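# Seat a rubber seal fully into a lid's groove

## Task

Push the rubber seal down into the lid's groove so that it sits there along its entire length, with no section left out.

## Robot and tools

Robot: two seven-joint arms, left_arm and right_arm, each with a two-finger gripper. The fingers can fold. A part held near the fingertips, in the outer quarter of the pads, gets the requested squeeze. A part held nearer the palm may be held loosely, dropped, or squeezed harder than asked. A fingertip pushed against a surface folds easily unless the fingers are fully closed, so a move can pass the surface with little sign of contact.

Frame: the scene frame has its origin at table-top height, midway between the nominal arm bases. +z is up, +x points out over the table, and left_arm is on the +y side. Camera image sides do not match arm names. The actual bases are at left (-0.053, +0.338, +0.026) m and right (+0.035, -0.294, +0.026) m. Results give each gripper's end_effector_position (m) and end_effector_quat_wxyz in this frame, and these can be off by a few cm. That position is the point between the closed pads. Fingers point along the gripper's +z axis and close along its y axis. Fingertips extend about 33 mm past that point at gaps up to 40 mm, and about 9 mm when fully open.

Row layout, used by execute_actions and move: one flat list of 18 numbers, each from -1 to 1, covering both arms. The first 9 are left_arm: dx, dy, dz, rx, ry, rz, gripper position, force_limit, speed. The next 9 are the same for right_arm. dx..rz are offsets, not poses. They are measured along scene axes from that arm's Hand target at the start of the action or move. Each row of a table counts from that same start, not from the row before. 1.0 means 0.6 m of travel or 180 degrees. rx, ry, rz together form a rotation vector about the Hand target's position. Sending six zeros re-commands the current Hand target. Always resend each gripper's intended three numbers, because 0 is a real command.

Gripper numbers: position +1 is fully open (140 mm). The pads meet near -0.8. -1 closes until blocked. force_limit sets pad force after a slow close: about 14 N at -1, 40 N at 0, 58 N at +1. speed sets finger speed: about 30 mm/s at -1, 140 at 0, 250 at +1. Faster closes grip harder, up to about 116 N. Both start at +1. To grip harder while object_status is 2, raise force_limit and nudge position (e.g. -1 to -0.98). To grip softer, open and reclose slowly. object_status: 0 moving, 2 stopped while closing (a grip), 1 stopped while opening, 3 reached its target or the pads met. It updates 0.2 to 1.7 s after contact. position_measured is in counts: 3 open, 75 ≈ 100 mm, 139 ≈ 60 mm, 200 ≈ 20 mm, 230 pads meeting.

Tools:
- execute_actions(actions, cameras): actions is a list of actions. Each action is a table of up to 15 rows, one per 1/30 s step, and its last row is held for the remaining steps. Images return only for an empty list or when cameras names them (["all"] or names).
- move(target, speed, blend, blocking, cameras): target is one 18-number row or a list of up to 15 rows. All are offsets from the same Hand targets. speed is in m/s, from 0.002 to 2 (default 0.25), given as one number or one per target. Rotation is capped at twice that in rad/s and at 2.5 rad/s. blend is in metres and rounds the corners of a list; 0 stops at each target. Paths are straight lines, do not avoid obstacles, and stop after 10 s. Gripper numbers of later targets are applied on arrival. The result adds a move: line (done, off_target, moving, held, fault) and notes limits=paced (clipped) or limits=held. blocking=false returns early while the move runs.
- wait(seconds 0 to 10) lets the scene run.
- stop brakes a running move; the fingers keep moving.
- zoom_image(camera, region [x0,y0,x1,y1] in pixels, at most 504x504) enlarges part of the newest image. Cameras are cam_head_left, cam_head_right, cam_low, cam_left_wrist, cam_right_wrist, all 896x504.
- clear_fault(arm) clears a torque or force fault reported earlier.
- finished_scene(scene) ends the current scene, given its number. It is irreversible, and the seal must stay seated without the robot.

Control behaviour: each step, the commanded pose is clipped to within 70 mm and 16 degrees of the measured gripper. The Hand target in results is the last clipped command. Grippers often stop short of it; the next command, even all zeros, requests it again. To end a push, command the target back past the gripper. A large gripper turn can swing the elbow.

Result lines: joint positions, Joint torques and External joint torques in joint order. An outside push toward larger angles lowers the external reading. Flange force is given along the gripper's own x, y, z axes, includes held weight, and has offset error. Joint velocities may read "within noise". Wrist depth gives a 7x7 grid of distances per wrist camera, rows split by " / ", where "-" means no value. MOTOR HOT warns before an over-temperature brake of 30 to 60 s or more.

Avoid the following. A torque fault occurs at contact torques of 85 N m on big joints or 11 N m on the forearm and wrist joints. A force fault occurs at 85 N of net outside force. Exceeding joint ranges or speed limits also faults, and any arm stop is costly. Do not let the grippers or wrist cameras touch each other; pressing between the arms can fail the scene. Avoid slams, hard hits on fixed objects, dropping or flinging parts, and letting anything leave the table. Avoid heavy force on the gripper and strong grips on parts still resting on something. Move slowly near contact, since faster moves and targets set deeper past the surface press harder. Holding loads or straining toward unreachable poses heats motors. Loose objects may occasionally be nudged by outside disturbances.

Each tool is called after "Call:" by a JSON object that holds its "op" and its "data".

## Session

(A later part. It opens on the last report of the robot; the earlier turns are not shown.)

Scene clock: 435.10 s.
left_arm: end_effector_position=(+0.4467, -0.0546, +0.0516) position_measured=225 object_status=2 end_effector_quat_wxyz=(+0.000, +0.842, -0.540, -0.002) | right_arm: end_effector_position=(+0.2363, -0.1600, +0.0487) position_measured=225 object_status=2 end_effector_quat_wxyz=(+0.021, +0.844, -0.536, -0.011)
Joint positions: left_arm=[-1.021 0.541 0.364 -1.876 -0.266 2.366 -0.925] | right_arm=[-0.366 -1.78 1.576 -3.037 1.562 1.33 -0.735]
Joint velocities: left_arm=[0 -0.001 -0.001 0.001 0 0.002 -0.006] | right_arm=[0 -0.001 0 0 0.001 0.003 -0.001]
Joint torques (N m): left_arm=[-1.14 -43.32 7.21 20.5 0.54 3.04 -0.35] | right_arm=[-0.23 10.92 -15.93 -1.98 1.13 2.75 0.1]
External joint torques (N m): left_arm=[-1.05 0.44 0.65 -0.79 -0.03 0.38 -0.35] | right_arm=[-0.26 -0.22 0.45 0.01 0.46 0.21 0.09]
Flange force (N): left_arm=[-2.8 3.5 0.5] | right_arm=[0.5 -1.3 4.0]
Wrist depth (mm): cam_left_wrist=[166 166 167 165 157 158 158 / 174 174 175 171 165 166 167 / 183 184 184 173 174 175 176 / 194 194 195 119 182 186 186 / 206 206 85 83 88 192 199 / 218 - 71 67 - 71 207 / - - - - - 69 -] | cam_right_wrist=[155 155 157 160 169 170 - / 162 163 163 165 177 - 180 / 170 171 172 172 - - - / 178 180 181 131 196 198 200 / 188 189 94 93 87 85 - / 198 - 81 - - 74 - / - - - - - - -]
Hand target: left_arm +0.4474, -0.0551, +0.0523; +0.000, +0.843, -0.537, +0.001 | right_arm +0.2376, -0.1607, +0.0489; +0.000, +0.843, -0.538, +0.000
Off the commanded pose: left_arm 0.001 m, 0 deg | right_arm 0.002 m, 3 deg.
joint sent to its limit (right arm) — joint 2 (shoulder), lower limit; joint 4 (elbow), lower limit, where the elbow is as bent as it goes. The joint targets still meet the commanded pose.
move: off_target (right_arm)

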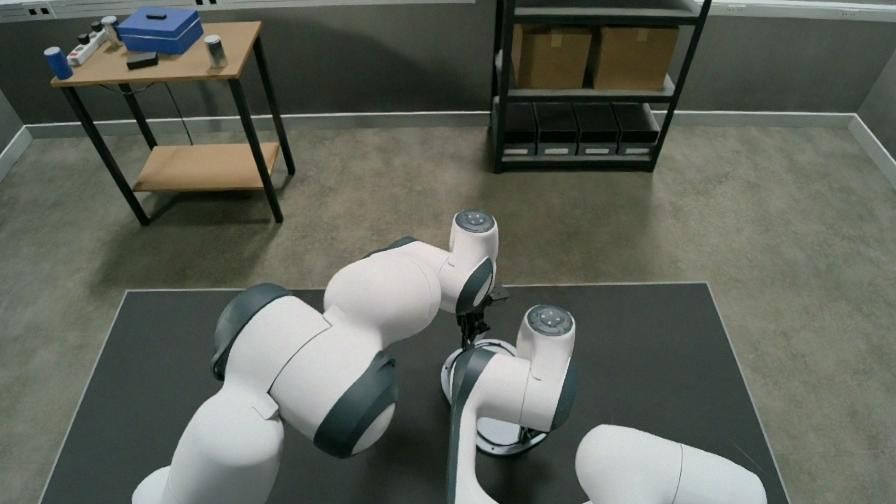

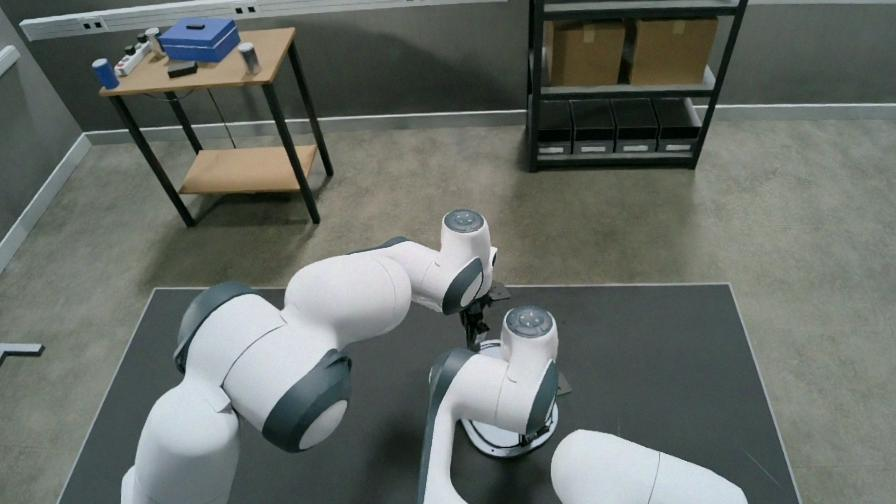

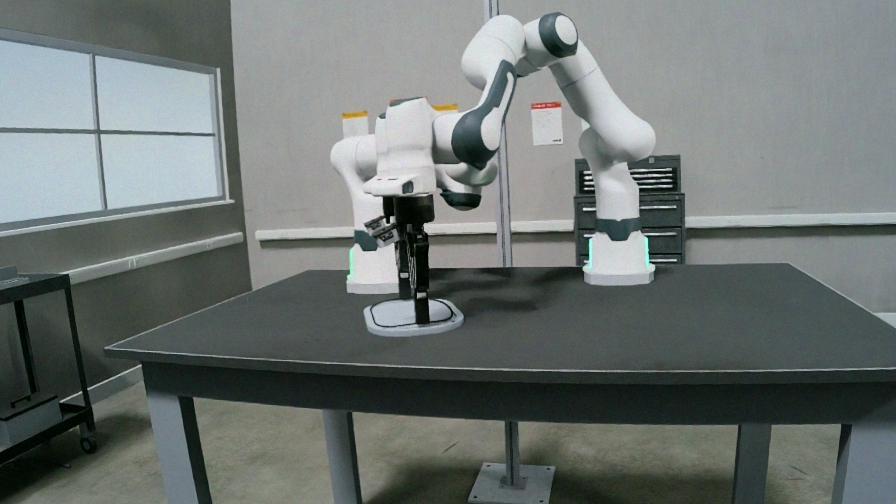

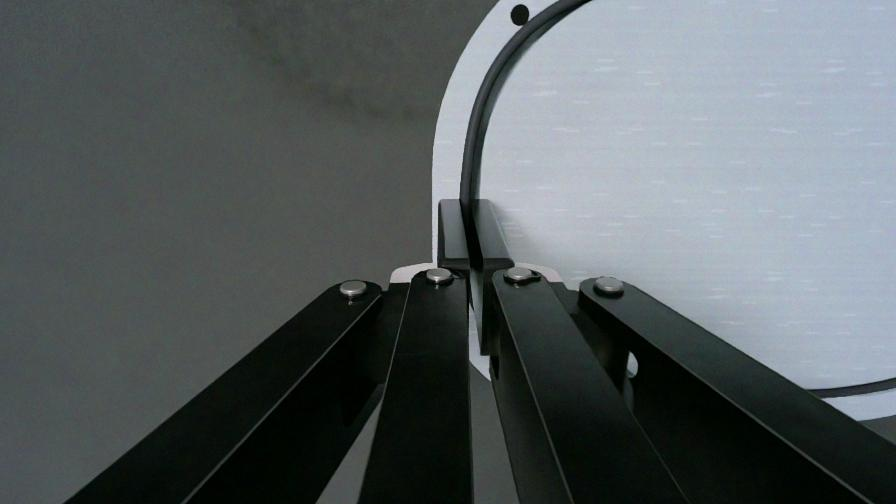

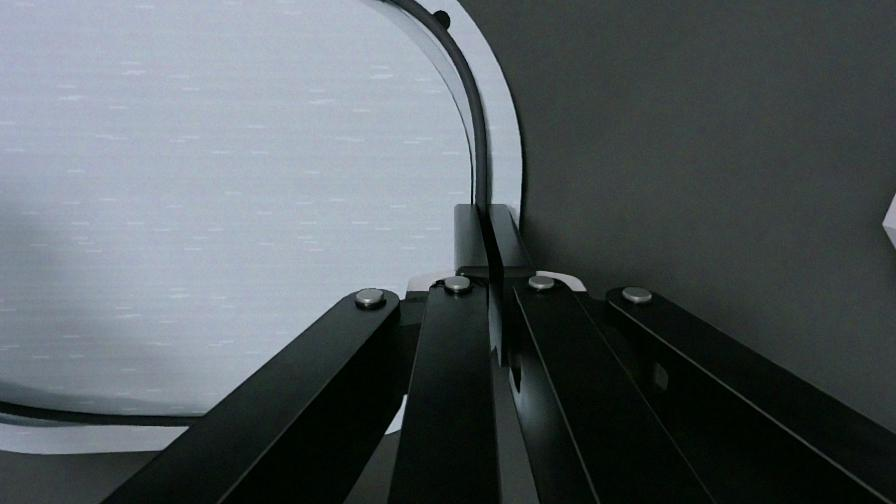

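Call:
{"op": "move", "data": {"target": [-0.0041,-0.0019,-0.0125,0,0,0,-1,-0.5,-1,0,0,-0.0137,0,0,0,-1,-0.5,-1], "speed": 0.03, "cameras": ["cam_low","cam_left_wrist","cam_right_wrist"]}}

Call:
{"op": "zoom_image", "data": {"camera": "cam_left_wrist", "region": [400, 0, 650, 220]}}

Call:
{"op": "zoom_image", "data": {"camera": "cam_right_wrist", "region": [330, 0, 580, 220]}}

Scene clock: 465.47 s.
left_arm: end_effector_position=(+0.4463, -0.0544, +0.0462) position_measured=225 object_status=2 end_effector_quat_wxyz=(-0.001, +0.842, -0.539, +0.000) | right_arm: end_effector_position=(+0.2373, -0.1612, +0.0431) position_measured=225 object_status=2 end_effector_quat_wxyz=(+0.021, +0.844, -0.536, -0.010)
Joint positions: left_arm=[-1.021 0.548 0.361 -1.881 -0.268 2.382 -0.928] | right_arm=[-0.36 -1.775 1.604 -3.041 1.59 1.342 -0.731]
Joint velocities: left_arm=[0 0.001 -0.001 -0.001 0 0.003 -0.002] | right_arm=[within noise]
Joint torques (N m): left_arm=[-1.02 -42.35 6.42 20.44 0.05 2.97 -0.33] | right_arm=[-0.74 14.18 -10.02 -0.49 2.8 3.1 0.09]
External joint torques (N m): left_arm=[-0.99 1.39 -0.21 -0.61 -0.51 0.31 -0.33] | right_arm=[-0.76 3.16 6.3 2.03 2.12 0.56 0.08]
Flange force (N): left_arm=[0.6 1.7 3.0] | right_arm=[1.6 -8.6 42.6]
Wrist depth (mm): cam_left_wrist=[161 162 162 160 152 153 153 / 169 170 170 164 160 161 161 / 179 179 180 168 169 169 170 / 189 189 190 119 177 180 180 / 200 199 85 83 88 186 191 / 210 - 71 67 - 71 202 / - - - - - 69 -] | cam_right_wrist=[150 151 152 154 165 166 167 / 157 158 158 160 172 - 172 / 165 165 167 167 181 - - / 171 174 175 131 171 - - / 182 184 94 93 87 82 - / 193 - 81 - - 74 - / - - - - - - -]
Hand target: left_arm +0.4449, -0.0562, +0.0448; +0.000, +0.843, -0.537, +0.001 | right_arm +0.2376, -0.1607, +0.0407; +0.000, +0.843, -0.538, +0.000
Off the commanded pose: left_arm 0.003 m, 0 deg | right_arm 0.002 m, 3 deg.
joint read past its limit (right arm) — joint 4 (elbow), lower limit, where the elbow is as bent as it goes.
joint sent to its limit (right arm) — joint 4 (elbow), lower limit, where the elbow is as bent as it goes. The joint targets are off in orientation, not in position.
move: off_target (right_arm)
Images, in order (width x height): cam_low 896x504, cam_left_wrist 896x504, cam_right_wrist 896x504.

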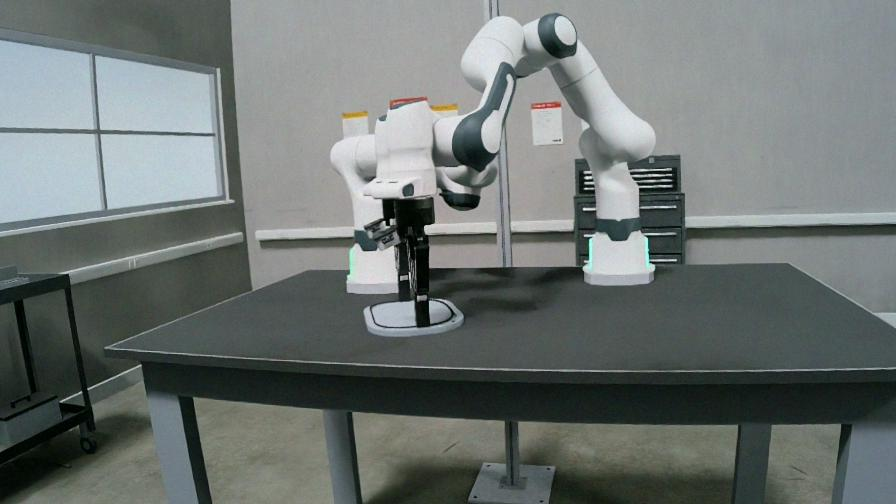

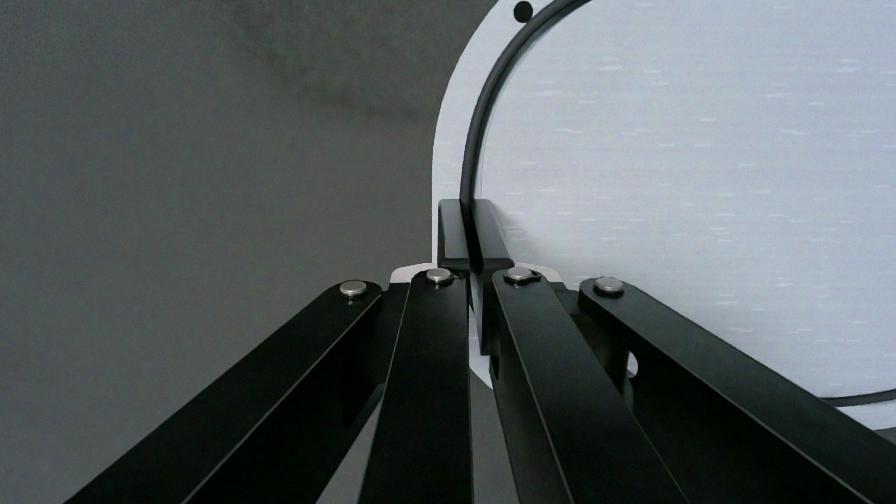

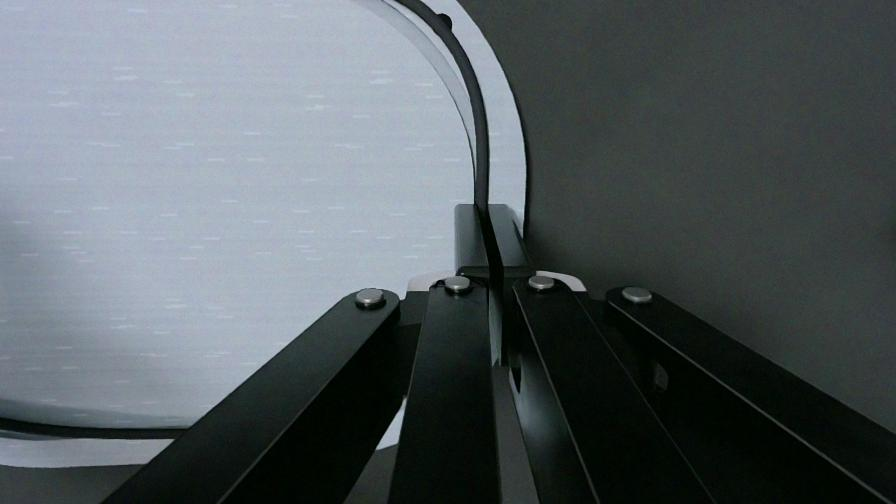

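Scaled by 2.016 from the camera's 896x504 image, which has a finer 1280x720 frame.

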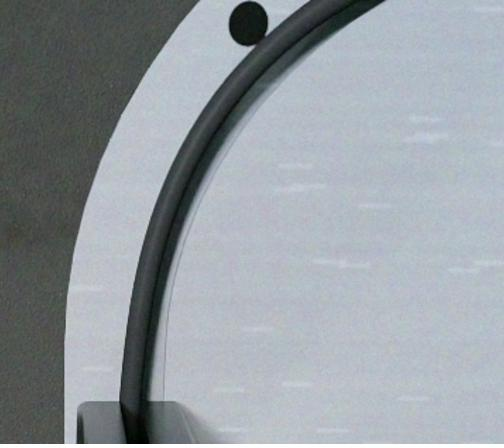

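Scaled by 2.016 from the camera's 896x504 image, which has a finer 1280x720 frame.

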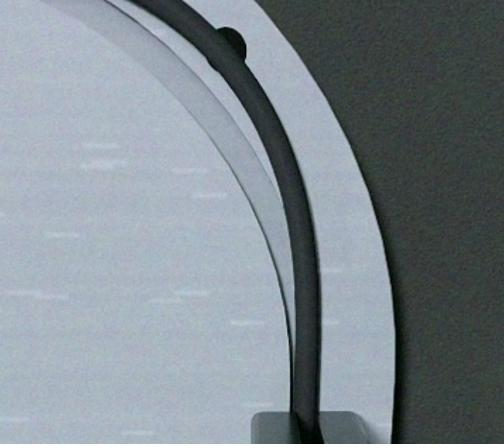

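Call:
{"op": "move", "data": {"target": [0,0,0,0,0,0,-1,-0.5,-1,0,0,0.0055,0,0,0,-1,-0.5,-1], "speed": 0.03}}

Scene clock: 472.43 s.
left_arm: end_effector_position=(+0.4464, -0.0545, +0.0462) position_measured=225 object_status=2 end_effector_quat_wxyz=(-0.001, +0.842, -0.539, +0.000) | right_arm: end_effector_position=(+0.2378, -0.1596, +0.0438) position_measured=225 object_status=2 end_effector_quat_wxyz=(+0.019, +0.844, -0.536, -0.010)
Joint positions: left_arm=[-1.021 0.548 0.361 -1.881 -0.268 2.382 -0.928] | right_arm=[-0.362 -1.773 1.6 -3.039 1.589 1.343 -0.731]
Joint torques (N m): left_arm=[-0.91 -42.38 6.44 20.45 0.08 2.97 -0.32] | right_arm=[-0.34 12.4 -17.06 -1.57 0.34 2.67 0.05]
External joint torques (N m): left_arm=[-0.93 1.3 -0.22 -0.58 -0.48 0.31 -0.32] | right_arm=[-0.4 1.33 -0.7 0.84 -0.34 0.13 0.05]
Flange force (N): left_arm=[0.5 1.7 2.8] | right_arm=[0.5 -4.5 -3.6]
Wrist depth (mm): cam_left_wrist=[161 161 162 161 152 153 153 / 169 170 170 164 160 160 162 / 179 179 179 168 169 169 170 / 189 189 190 114 177 179 180 / 200 199 85 83 88 186 191 / 210 - 71 67 - 71 201 / - - - - - 69 -] | cam_right_wrist=[151 151 152 154 166 166 166 / 158 158 159 160 - 174 - / 165 167 168 167 - - - / 172 175 176 131 134 - 196 / 184 184 94 93 87 85 - / 194 - 81 - - 74 - / - - - - - - -]
Hand target: left_arm +0.4449, -0.0562, +0.0448; +0.000, +0.843, -0.537, +0.001 | right_arm +0.2376, -0.1607, +0.0440; +0.000, +0.843, -0.538, +0.000
Off the commanded pose: left_arm 0.003 m, 0 deg | right_arm 0.001 m, 2 deg.
joint read past its limit (right arm) — joint 4 (elbow), lower limit, where the elbow is as bent as it goes.
joint sent to its limit (right arm) — joint 4 (elbow), lower limit, where the elbow is as bent as it goes. The joint targets still meet the commanded pose.
move: done

Call:
{"op": "move", "data": {"target": [[0,0,0.003,0,0,0,-1,-0.5,-1,0,0,0.001,0,0,0,-1,-0.5,-1],[-0.005,-0.0023,0.003,0,0,0,-1,-0.5,-1,0.001,0.0005,0.001,0,0,0,-1,-0.5,-1]], "speed": 0.02, "cameras": ["cam_left_wrist","cam_right_wrist"]}}

Call:
{"op": "zoom_image", "data": {"camera": "cam_left_wrist", "region": [400, 0, 650, 220]}}

Call:
{"op": "zoom_image", "data": {"camera": "cam_right_wrist", "region": [330, 0, 580, 220]}}

Scene clock: 491.90 s.
left_arm: end_effector_position=(+0.4422, -0.0563, +0.0461) position_measured=225 object_status=2 end_effector_quat_wxyz=(+0.000, +0.842, -0.539, -0.001) | right_arm: end_effector_position=(+0.2383, -0.1596, +0.0445) position_measured=225 object_status=2 end_effector_quat_wxyz=(+0.018, +0.844, -0.537, -0.010)
Joint positions: left_arm=[-1.028 0.544 0.361 -1.888 -0.268 2.382 -0.933] | right_arm=[-0.363 -1.773 1.597 -3.039 1.587 1.344 -0.731]
Joint velocities: left_arm=[within noise] | right_arm=[-0.001 0.002 0 -0.001 0 0.003 0]
Joint torques (N m): left_arm=[-0.94 -43.25 6.8 20.21 0.5 2.89 -0.3] | right_arm=[-0.2 12.13 -16.55 -1.44 0.66 2.64 0.02]
External joint torques (N m): left_arm=[-0.83 0.14 0.31 -0.71 -0.06 0.26 -0.3] | right_arm=[-0.13 1.08 -0.2 1.02 -0.01 0.09 0.01]
Flange force (N): left_arm=[-2.9 3.2 0.0] | right_arm=[-0.2 -3.8 0.1]
Wrist depth (mm): cam_left_wrist=[161 161 162 159 153 153 153 / 169 169 170 161 160 161 162 / 178 179 179 169 169 169 170 / 189 189 190 119 177 180 180 / 200 198 85 83 88 186 192 / 210 - 71 67 - 71 200 / - - - - - 69 -] | cam_right_wrist=[151 152 153 155 166 167 - / 159 159 160 161 173 172 177 / 166 167 168 168 181 - - / 174 176 177 144 - 193 - / 184 186 94 93 87 82 205 / 195 - 81 - - 74 - / - - - - - - -]
Hand target: left_arm +0.4419, -0.0576, +0.0466; +0.000, +0.843, -0.537, +0.001 | right_arm +0.2382, -0.1604, +0.0446; +0.000, +0.843, -0.538, +0.000
Off the commanded pose: left_arm 0.001 m, 0 deg | right_arm 0.001 m, 2 deg.
joint read past its limit (right arm) — joint 4 (elbow), lower limit, where the elbow is as bent as it goes.
joint sent to its limit (right arm) — joint 4 (elbow), lower limit, where the elbow is as bent as it goes. The joint targets still meet the commanded pose.
move: done
Images, in order (width x height): cam_left_wrist 896x504, cam_right_wrist 896x504.

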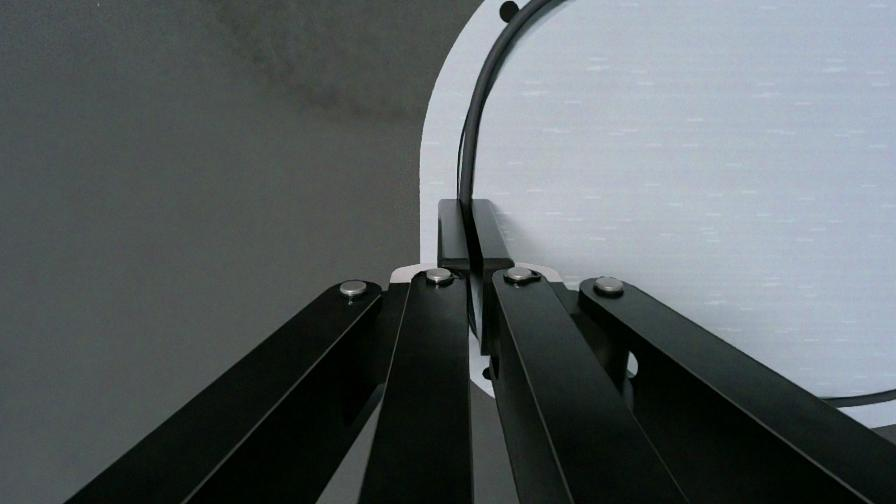

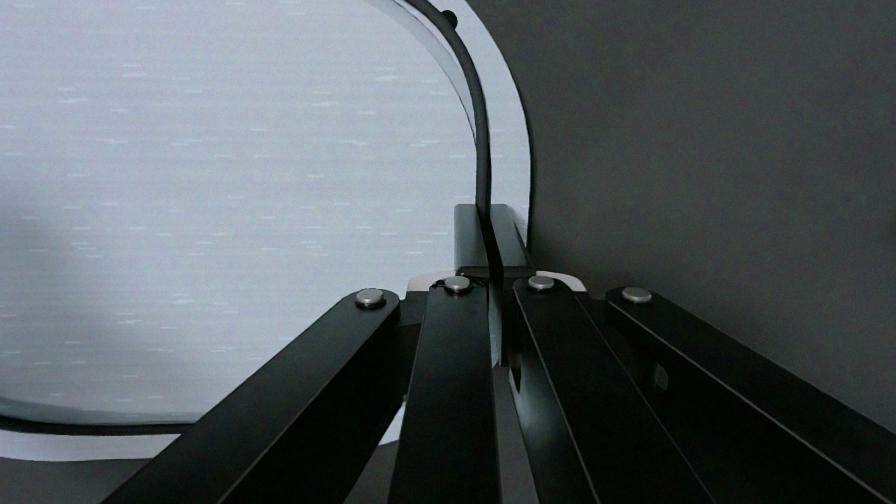

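Scaled by 2.016 from the camera's 896x504 image, which has a finer 1280x720 frame.

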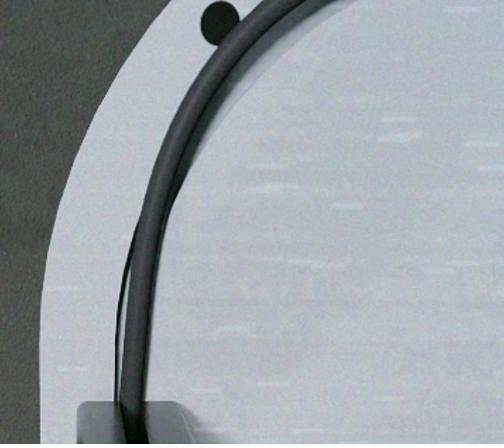

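Scaled by 2.016 from the camera's 896x504 image, which has a finer 1280x720 frame.

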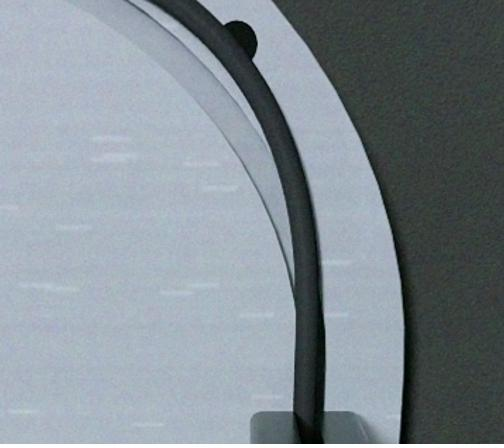

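Call:
{"op": "move", "data": {"target": [[0,0,-0.001,0,0,0,-1,-0.5,-1,0,0,-0.002,0,0,0,-1,-0.5,-1],[0,0,-0.001,0,0,0,-0.6,-0.5,-1,0,0,-0.002,0,0,0,-0.6,-0.5,-1]], "speed": 0.02, "cameras": ["cam_low","cam_left_wrist","cam_right_wrist"]}}

Call:
{"op": "zoom_image", "data": {"camera": "cam_left_wrist", "region": [400, 0, 650, 260]}}

Call:
{"op": "zoom_image", "data": {"camera": "cam_right_wrist", "region": [330, 0, 580, 260]}}

Call:
{"op": "zoom_image", "data": {"camera": "cam_low", "region": [350, 270, 480, 350]}}

Scene clock: 507.67 s.
left_arm: end_effector_position=(+0.4424, -0.0564, +0.0461) position_measured=205 object_status=0 end_effector_quat_wxyz=(-0.001, +0.842, -0.539, -0.001) | right_arm: end_effector_position=(+0.2381, -0.1602, +0.0434) position_measured=205 object_status=0 end_effector_quat_wxyz=(+0.019, +0.843, -0.537, -0.010)
Joint positions: left_arm=[-1.028 0.544 0.361 -1.888 -0.268 2.383 -0.933] | right_arm=[-0.363 -1.764 1.6 -3.039 1.587 1.352 -0.731]
Joint velocities: left_arm=[within noise] | right_arm=[0 0.002 -0.002 0.001 0.001 0.003 -0.001]
Joint torques (N m): left_arm=[-0.91 -42.7 6.81 20.34 0.42 2.96 -0.3] | right_arm=[0.19 12.1 -16.28 -1.33 1.2 2.7 0.04]
External joint torques (N m): left_arm=[-0.93 0.82 0.2 -0.64 -0.14 0.31 -0.3] | right_arm=[0.19 1.01 0.08 1.04 0.53 0.16 0.04]
Flange force (N): left_arm=[-1.1 2.4 1.4] | right_arm=[-1.4 -2.2 4.2]
Wrist depth (mm): cam_left_wrist=[161 161 162 159 152 152 153 / 169 169 170 161 160 159 161 / 178 179 180 168 169 171 170 / 189 189 188 138 176 180 180 / 200 198 91 94 88 85 191 / 209 67 72 196 - 70 199 / - - - - - 71 -] | cam_right_wrist=[150 151 152 154 166 - 167 / 158 158 159 161 172 182 175 / 165 166 167 168 179 182 180 / 172 174 176 175 129 - - / 183 183 94 99 87 84 - / 192 - - 194 - 74 - / - - - - - - -]
Hand target: left_arm +0.4419, -0.0576, +0.0460; +0.000, +0.843, -0.537, +0.001 | right_arm +0.2382, -0.1604, +0.0434; +0.000, +0.843, -0.538, +0.000
Off the commanded pose: left_arm 0.001 m, 0 deg | right_arm 0.000 m, 2 deg.
joint read past its limit (right arm) — joint 4 (elbow), lower limit, where the elbow is as bent as it goes.
joint sent to its limit (right arm) — joint 4 (elbow), lower limit, where the elbow is as bent as it goes. The joint targets still meet the commanded pose.
move: done
Images, in order (width x height): cam_low 896x504, cam_left_wrist 896x504, cam_right_wrist 896x504.

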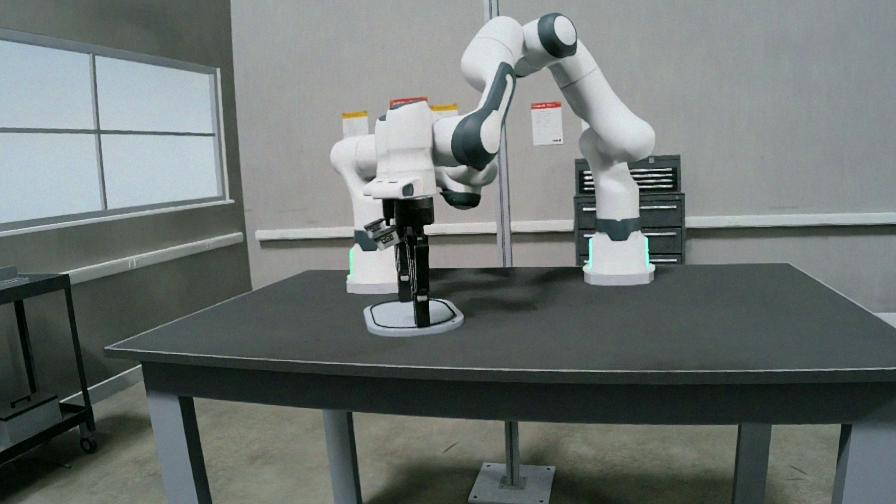

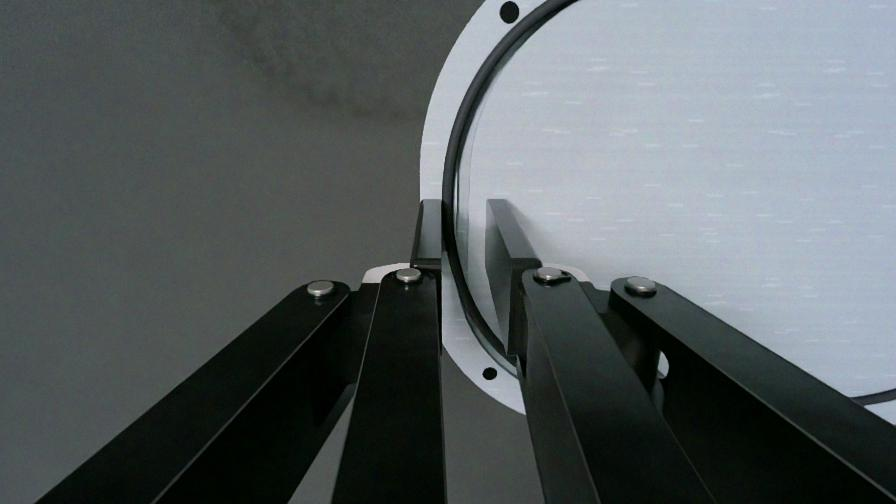

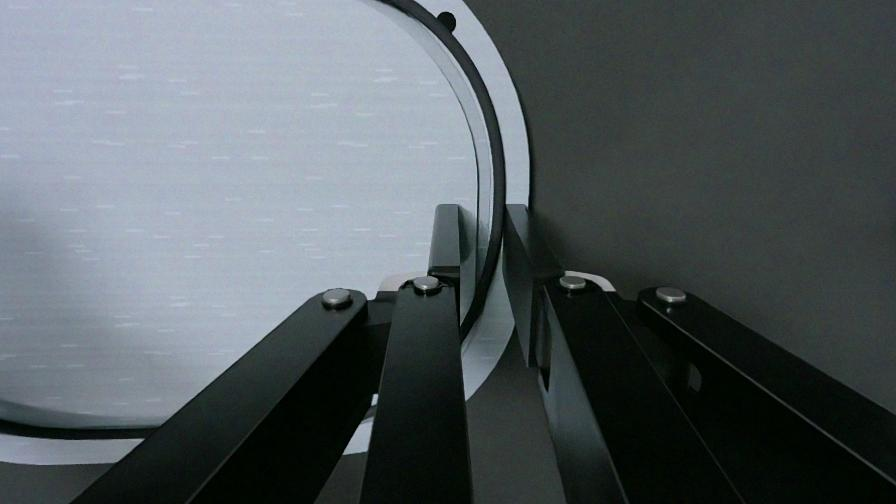

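Scaled by 1.938 from the camera's 896x504 image, which has a finer 1280x720 frame.

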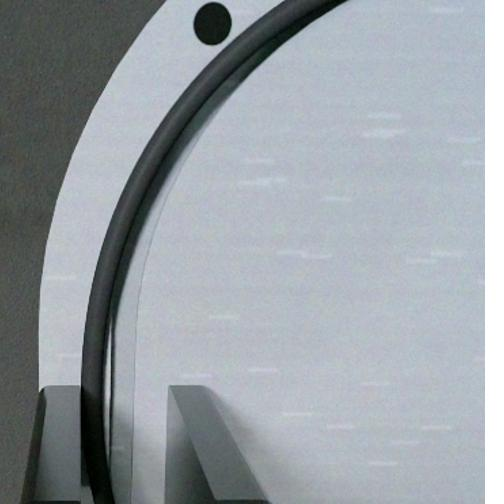

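Scaled by 1.938 from the camera's 896x504 image, which has a finer 1280x720 frame.

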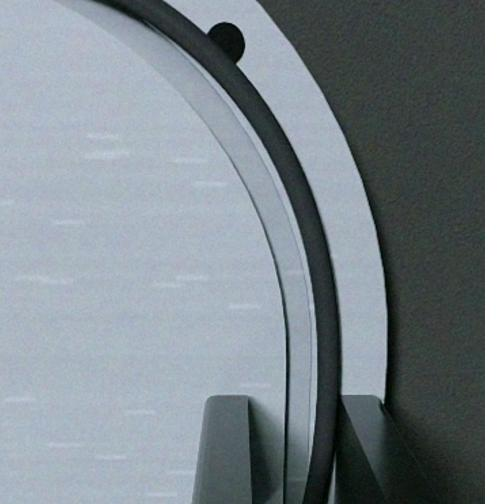

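Scaled by 3.877 from the camera's 896x504 image, which has a finer 1280x720 frame.

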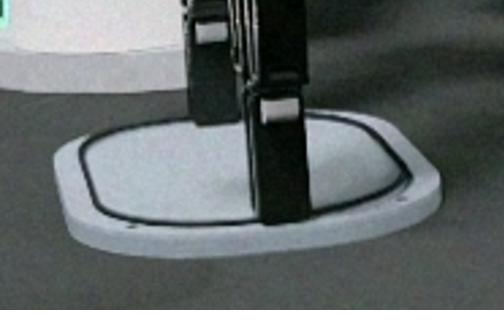

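Call:
{"op": "move", "data": {"target": [[0,0,0.0032,0,0,0,-0.6,-0.5,-1,0,0,0.0022,0,0,0,-0.6,-0.5,-1],[0,0,0.0032,0,0,0,-1,-0.5,-1,0,0,0.0022,0,0,0,-1,-0.5,-1]], "speed": 0.02, "cameras": ["cam_low","cam_left_wrist","cam_right_wrist"]}}

Call:
{"op": "zoom_image", "data": {"camera": "cam_left_wrist", "region": [400, 0, 650, 260]}}

Call:
{"op": "zoom_image", "data": {"camera": "cam_right_wrist", "region": [330, 0, 580, 260]}}

Scene clock: 538.33 s.
left_arm: end_effector_position=(+0.4426, -0.0573, +0.0477) position_measured=227 object_status=0 end_effector_quat_wxyz=(+0.000, +0.842, -0.539, +0.000) | right_arm: end_effector_position=(+0.2385, -0.1591, +0.0445) position_measured=225 object_status=2 end_effector_quat_wxyz=(+0.018, +0.844, -0.537, -0.010)
Joint positions: left_arm=[-1.028 0.542 0.361 -1.888 -0.268 2.383 -0.934] | right_arm=[-0.363 -1.764 1.594 -3.039 1.585 1.352 -0.731]
Joint torques (N m): left_arm=[-1.03 -43.14 6.75 20.41 0.54 2.71 -0.32] | right_arm=[-0.19 11.47 -16.79 -1.34 0.26 2.56 0.03]
External joint torques (N m): left_arm=[-1.21 0.38 0.02 -0.61 -0.02 0.05 -0.32] | right_arm=[-0.21 0.36 -0.37 0.87 -0.44 0 0.03]
Flange force (N): left_arm=[-1.5 3.2 0.1] | right_arm=[0.1 -3.7 -3.8]
Wrist depth (mm): cam_left_wrist=[162 163 163 161 154 155 155 / 170 171 171 163 161 162 163 / 180 180 181 170 171 171 172 / 190 190 191 119 178 181 182 / 201 200 84 83 87 188 193 / 212 - 71 67 - 70 203 / - - - - - 72 -] | cam_right_wrist=[152 152 153 154 165 166 169 / 159 160 160 161 174 174 174 / 166 167 168 168 182 - - / 174 176 177 131 188 191 - / 185 186 94 93 87 82 - / 195 - 81 - - 74 - / - - - - - - -]
Hand target: left_arm +0.4419, -0.0576, +0.0479; +0.000, +0.843, -0.537, +0.001 | right_arm +0.2382, -0.1604, +0.0447; +0.000, +0.843, -0.538, +0.000
Off the commanded pose: left_arm 0.001 m, 0 deg | right_arm 0.001 m, 2 deg.
joint read past its limit (right arm) — joint 4 (elbow), lower limit, where the elbow is as bent as it goes.
joint sent to its limit (right arm) — joint 4 (elbow), lower limit, where the elbow is as bent as it goes. The joint targets still meet the commanded pose.
move: done
Images, in order (width x height): cam_low 896x504, cam_left_wrist 896x504, cam_right_wrist 896x504.

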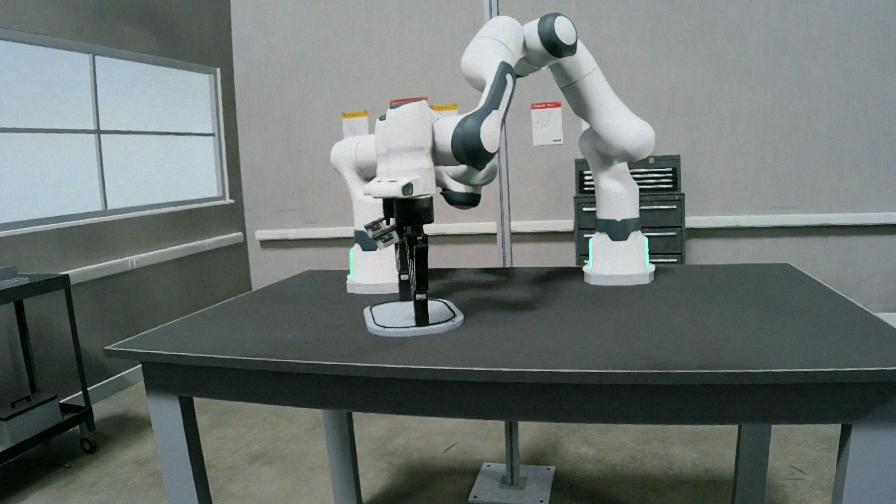

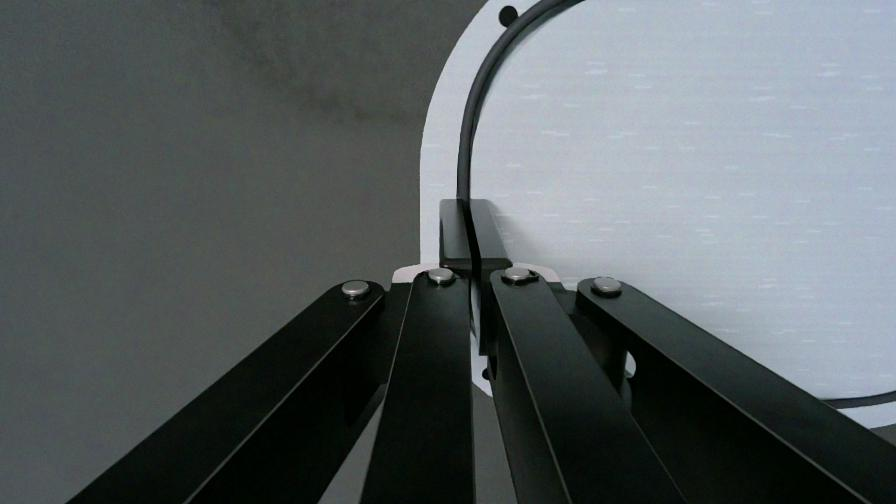

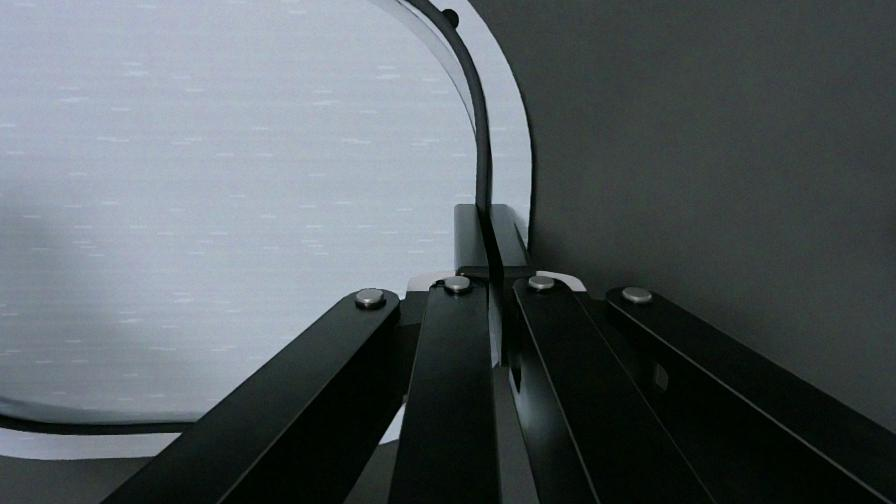

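Scaled by 1.938 from the camera's 896x504 image, which has a finer 1280x720 frame.

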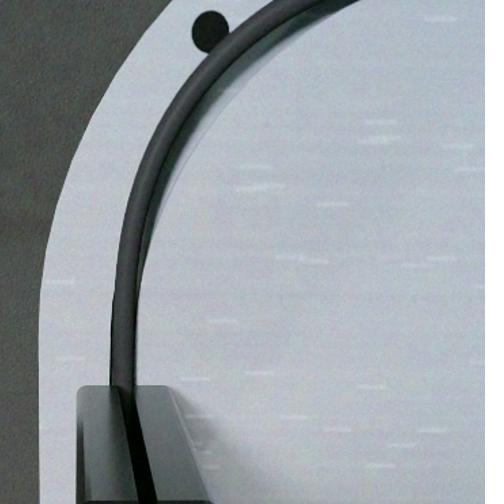

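Scaled by 1.938 from the camera's 896x504 image, which has a finer 1280x720 frame.

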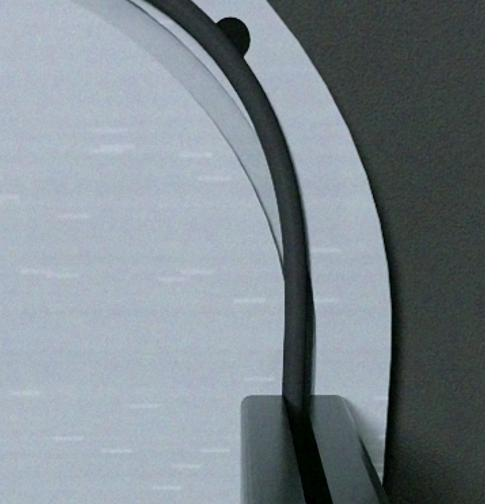

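Call:
{"op": "move", "data": {"target": [0,0,-0.002,0,0,0,-1,-0.5,-1,0,0,-0.002,0,0,0,-1,-0.5,-1], "speed": 0.02, "cameras": ["cam_left_wrist","cam_right_wrist"]}}

Call:
{"op": "zoom_image", "data": {"camera": "cam_left_wrist", "region": [400, 0, 650, 260]}}

Call:
{"op": "zoom_image", "data": {"camera": "cam_right_wrist", "region": [330, 0, 580, 260]}}

Scene clock: 544.73 s.
left_arm: end_effector_position=(+0.4426, -0.0573, +0.0477) position_measured=227 object_status=2 end_effector_quat_wxyz=(+0.000, +0.842, -0.539, +0.000) | right_arm: end_effector_position=(+0.2382, -0.1600, +0.0438) position_measured=225 object_status=2 end_effector_quat_wxyz=(+0.019, +0.843, -0.537, -0.010)
Joint positions: left_arm=[-1.028 0.542 0.361 -1.888 -0.268 2.383 -0.934] | right_arm=[-0.363 -1.762 1.597 -3.039 1.585 1.355 -0.731]
Joint velocities: left_arm=[within noise] | right_arm=[0 0.004 0.001 0 0 0.003 -0.001]
Joint torques (N m): left_arm=[-0.74 -42.58 6.76 20.4 0.55 2.77 -0.31] | right_arm=[0.19 12.62 -15.9 -1.41 0.71 2.67 0.06]
External joint torques (N m): left_arm=[-0.9 0.81 0.08 -0.54 -0.01 0.12 -0.3] | right_arm=[0.14 1.47 0.5 0.86 0.03 0.13 0.05]
Flange force (N): left_arm=[-0.4 2.1 1.1] | right_arm=[-1.1 -1.6 4.6]
Wrist depth (mm): cam_left_wrist=[162 163 163 161 153 154 155 / 170 171 172 163 162 162 163 / 180 181 181 170 171 171 172 / 190 191 191 119 178 181 181 / 201 201 84 83 86 187 193 / 212 - 71 67 - 70 203 / - - - - - 72 -] | cam_right_wrist=[151 152 153 154 - 167 167 / 158 158 159 160 - 177 175 / 166 166 167 167 - - 184 / 173 175 177 131 - - - / 183 185 94 93 87 87 206 / 194 - 81 - - 74 215 / - - - - - - -]
Hand target: left_arm +0.4419, -0.0576, +0.0467; +0.000, +0.843, -0.537, +0.001 | right_arm +0.2382, -0.1604, +0.0435; +0.000, +0.843, -0.538, +0.000
Off the commanded pose: left_arm 0.001 m, 0 deg | right_arm 0.000 m, 2 deg.
joint read past its limit (right arm) — joint 4 (elbow), lower limit, where the elbow is as bent as it goes.
joint sent to its limit (right arm) — joint 4 (elbow), lower limit, where the elbow is as bent as it goes. The joint targets still meet the commanded pose.
move: done
Images, in order (width x height): cam_left_wrist 896x504, cam_right_wrist 896x504.

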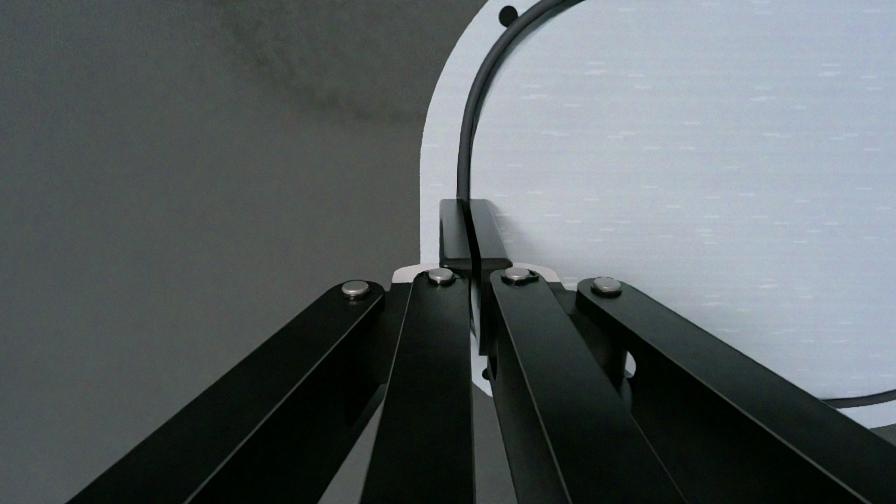

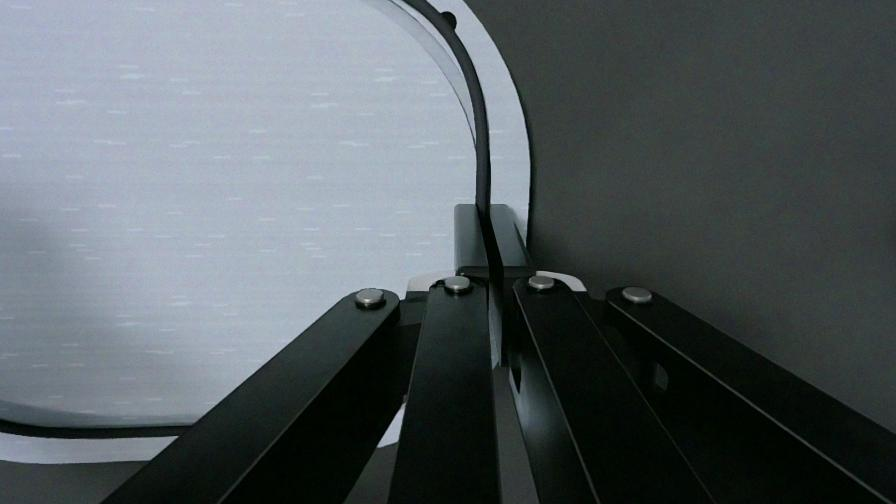

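Scaled by 1.938 from the camera's 896x504 image, which has a finer 1280x720 frame.

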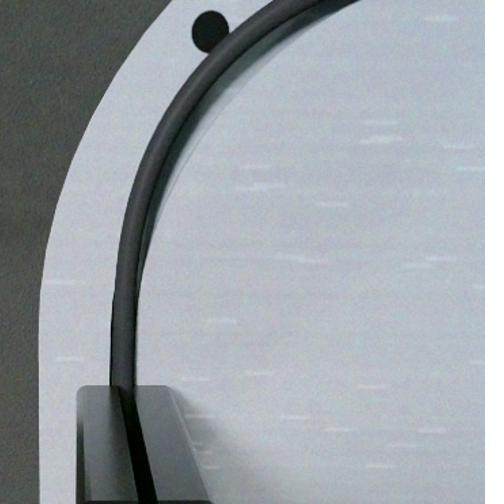

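Scaled by 1.938 from the camera's 896x504 image, which has a finer 1280x720 frame.

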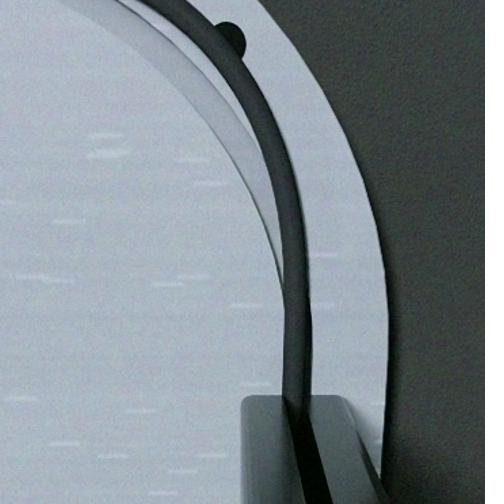

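Call:
{"op": "move", "data": {"target": [0,0,-0.0025,0,0,0,-1,-0.5,-1,0,0,0,0,0,0,-1,-0.5,-1], "speed": 0.02}}

Scene clock: 548.50 s.
left_arm: end_effector_position=(+0.4427, -0.0570, +0.0468) position_measured=227 object_status=2 end_effector_quat_wxyz=(+0.000, +0.842, -0.539, +0.000) | right_arm: end_effector_position=(+0.2383, -0.1599, +0.0437) position_measured=225 object_status=2 end_effector_quat_wxyz=(+0.019, +0.843, -0.537, -0.010)
Joint positions: left_arm=[-1.028 0.543 0.361 -1.888 -0.268 2.384 -0.934] | right_arm=[-0.363 -1.76 1.597 -3.039 1.585 1.357 -0.731]
Joint velocities: left_arm=[within noise] | right_arm=[0 0.003 0.003 0 0.001 0.003 -0.001]
Joint torques (N m): left_arm=[-0.71 -42 6.78 20.34 0.3 2.92 -0.26] | right_arm=[0.15 12.4 -16.28 -1.35 0.85 2.62 0.09]
External joint torques (N m): left_arm=[-0.67 1.59 0.22 -0.7 -0.26 0.26 -0.26] | right_arm=[0.15 1.32 0.13 0.96 0.17 0.07 0.08]
Flange force (N): left_arm=[0.5 1.1 3.0] | right_arm=[-1.4 -2.0 3.2]
Wrist depth (mm): cam_left_wrist=[161 162 163 160 153 153 154 / 170 170 170 162 161 161 162 / 179 180 180 169 170 170 171 / 189 190 190 119 177 180 180 / 201 199 84 83 86 187 192 / 211 - 71 67 - 70 202 / - - - - - 72 -] | cam_right_wrist=[151 151 153 154 165 168 167 / 158 158 159 160 - 172 174 / 166 166 167 167 180 - - / 173 175 176 131 - 196 - / 184 185 94 93 87 87 209 / 194 - 81 - - 74 215 / - - - - - - -]
Hand target: left_arm +0.4419, -0.0576, +0.0452; +0.000, +0.843, -0.537, +0.001 | right_arm +0.2382, -0.1604, +0.0435; +0.000, +0.843, -0.538, +0.000
Off the commanded pose: left_arm 0.002 m, 0 deg | right_arm 0.000 m, 2 deg.
joint read past its limit (right arm) — joint 4 (elbow), lower limit, where the elbow is as bent as it goes.
joint sent to its limit (right arm) — joint 4 (elbow), lower limit, where the elbow is as bent as it goes. The joint targets still meet the commanded pose.
move: done


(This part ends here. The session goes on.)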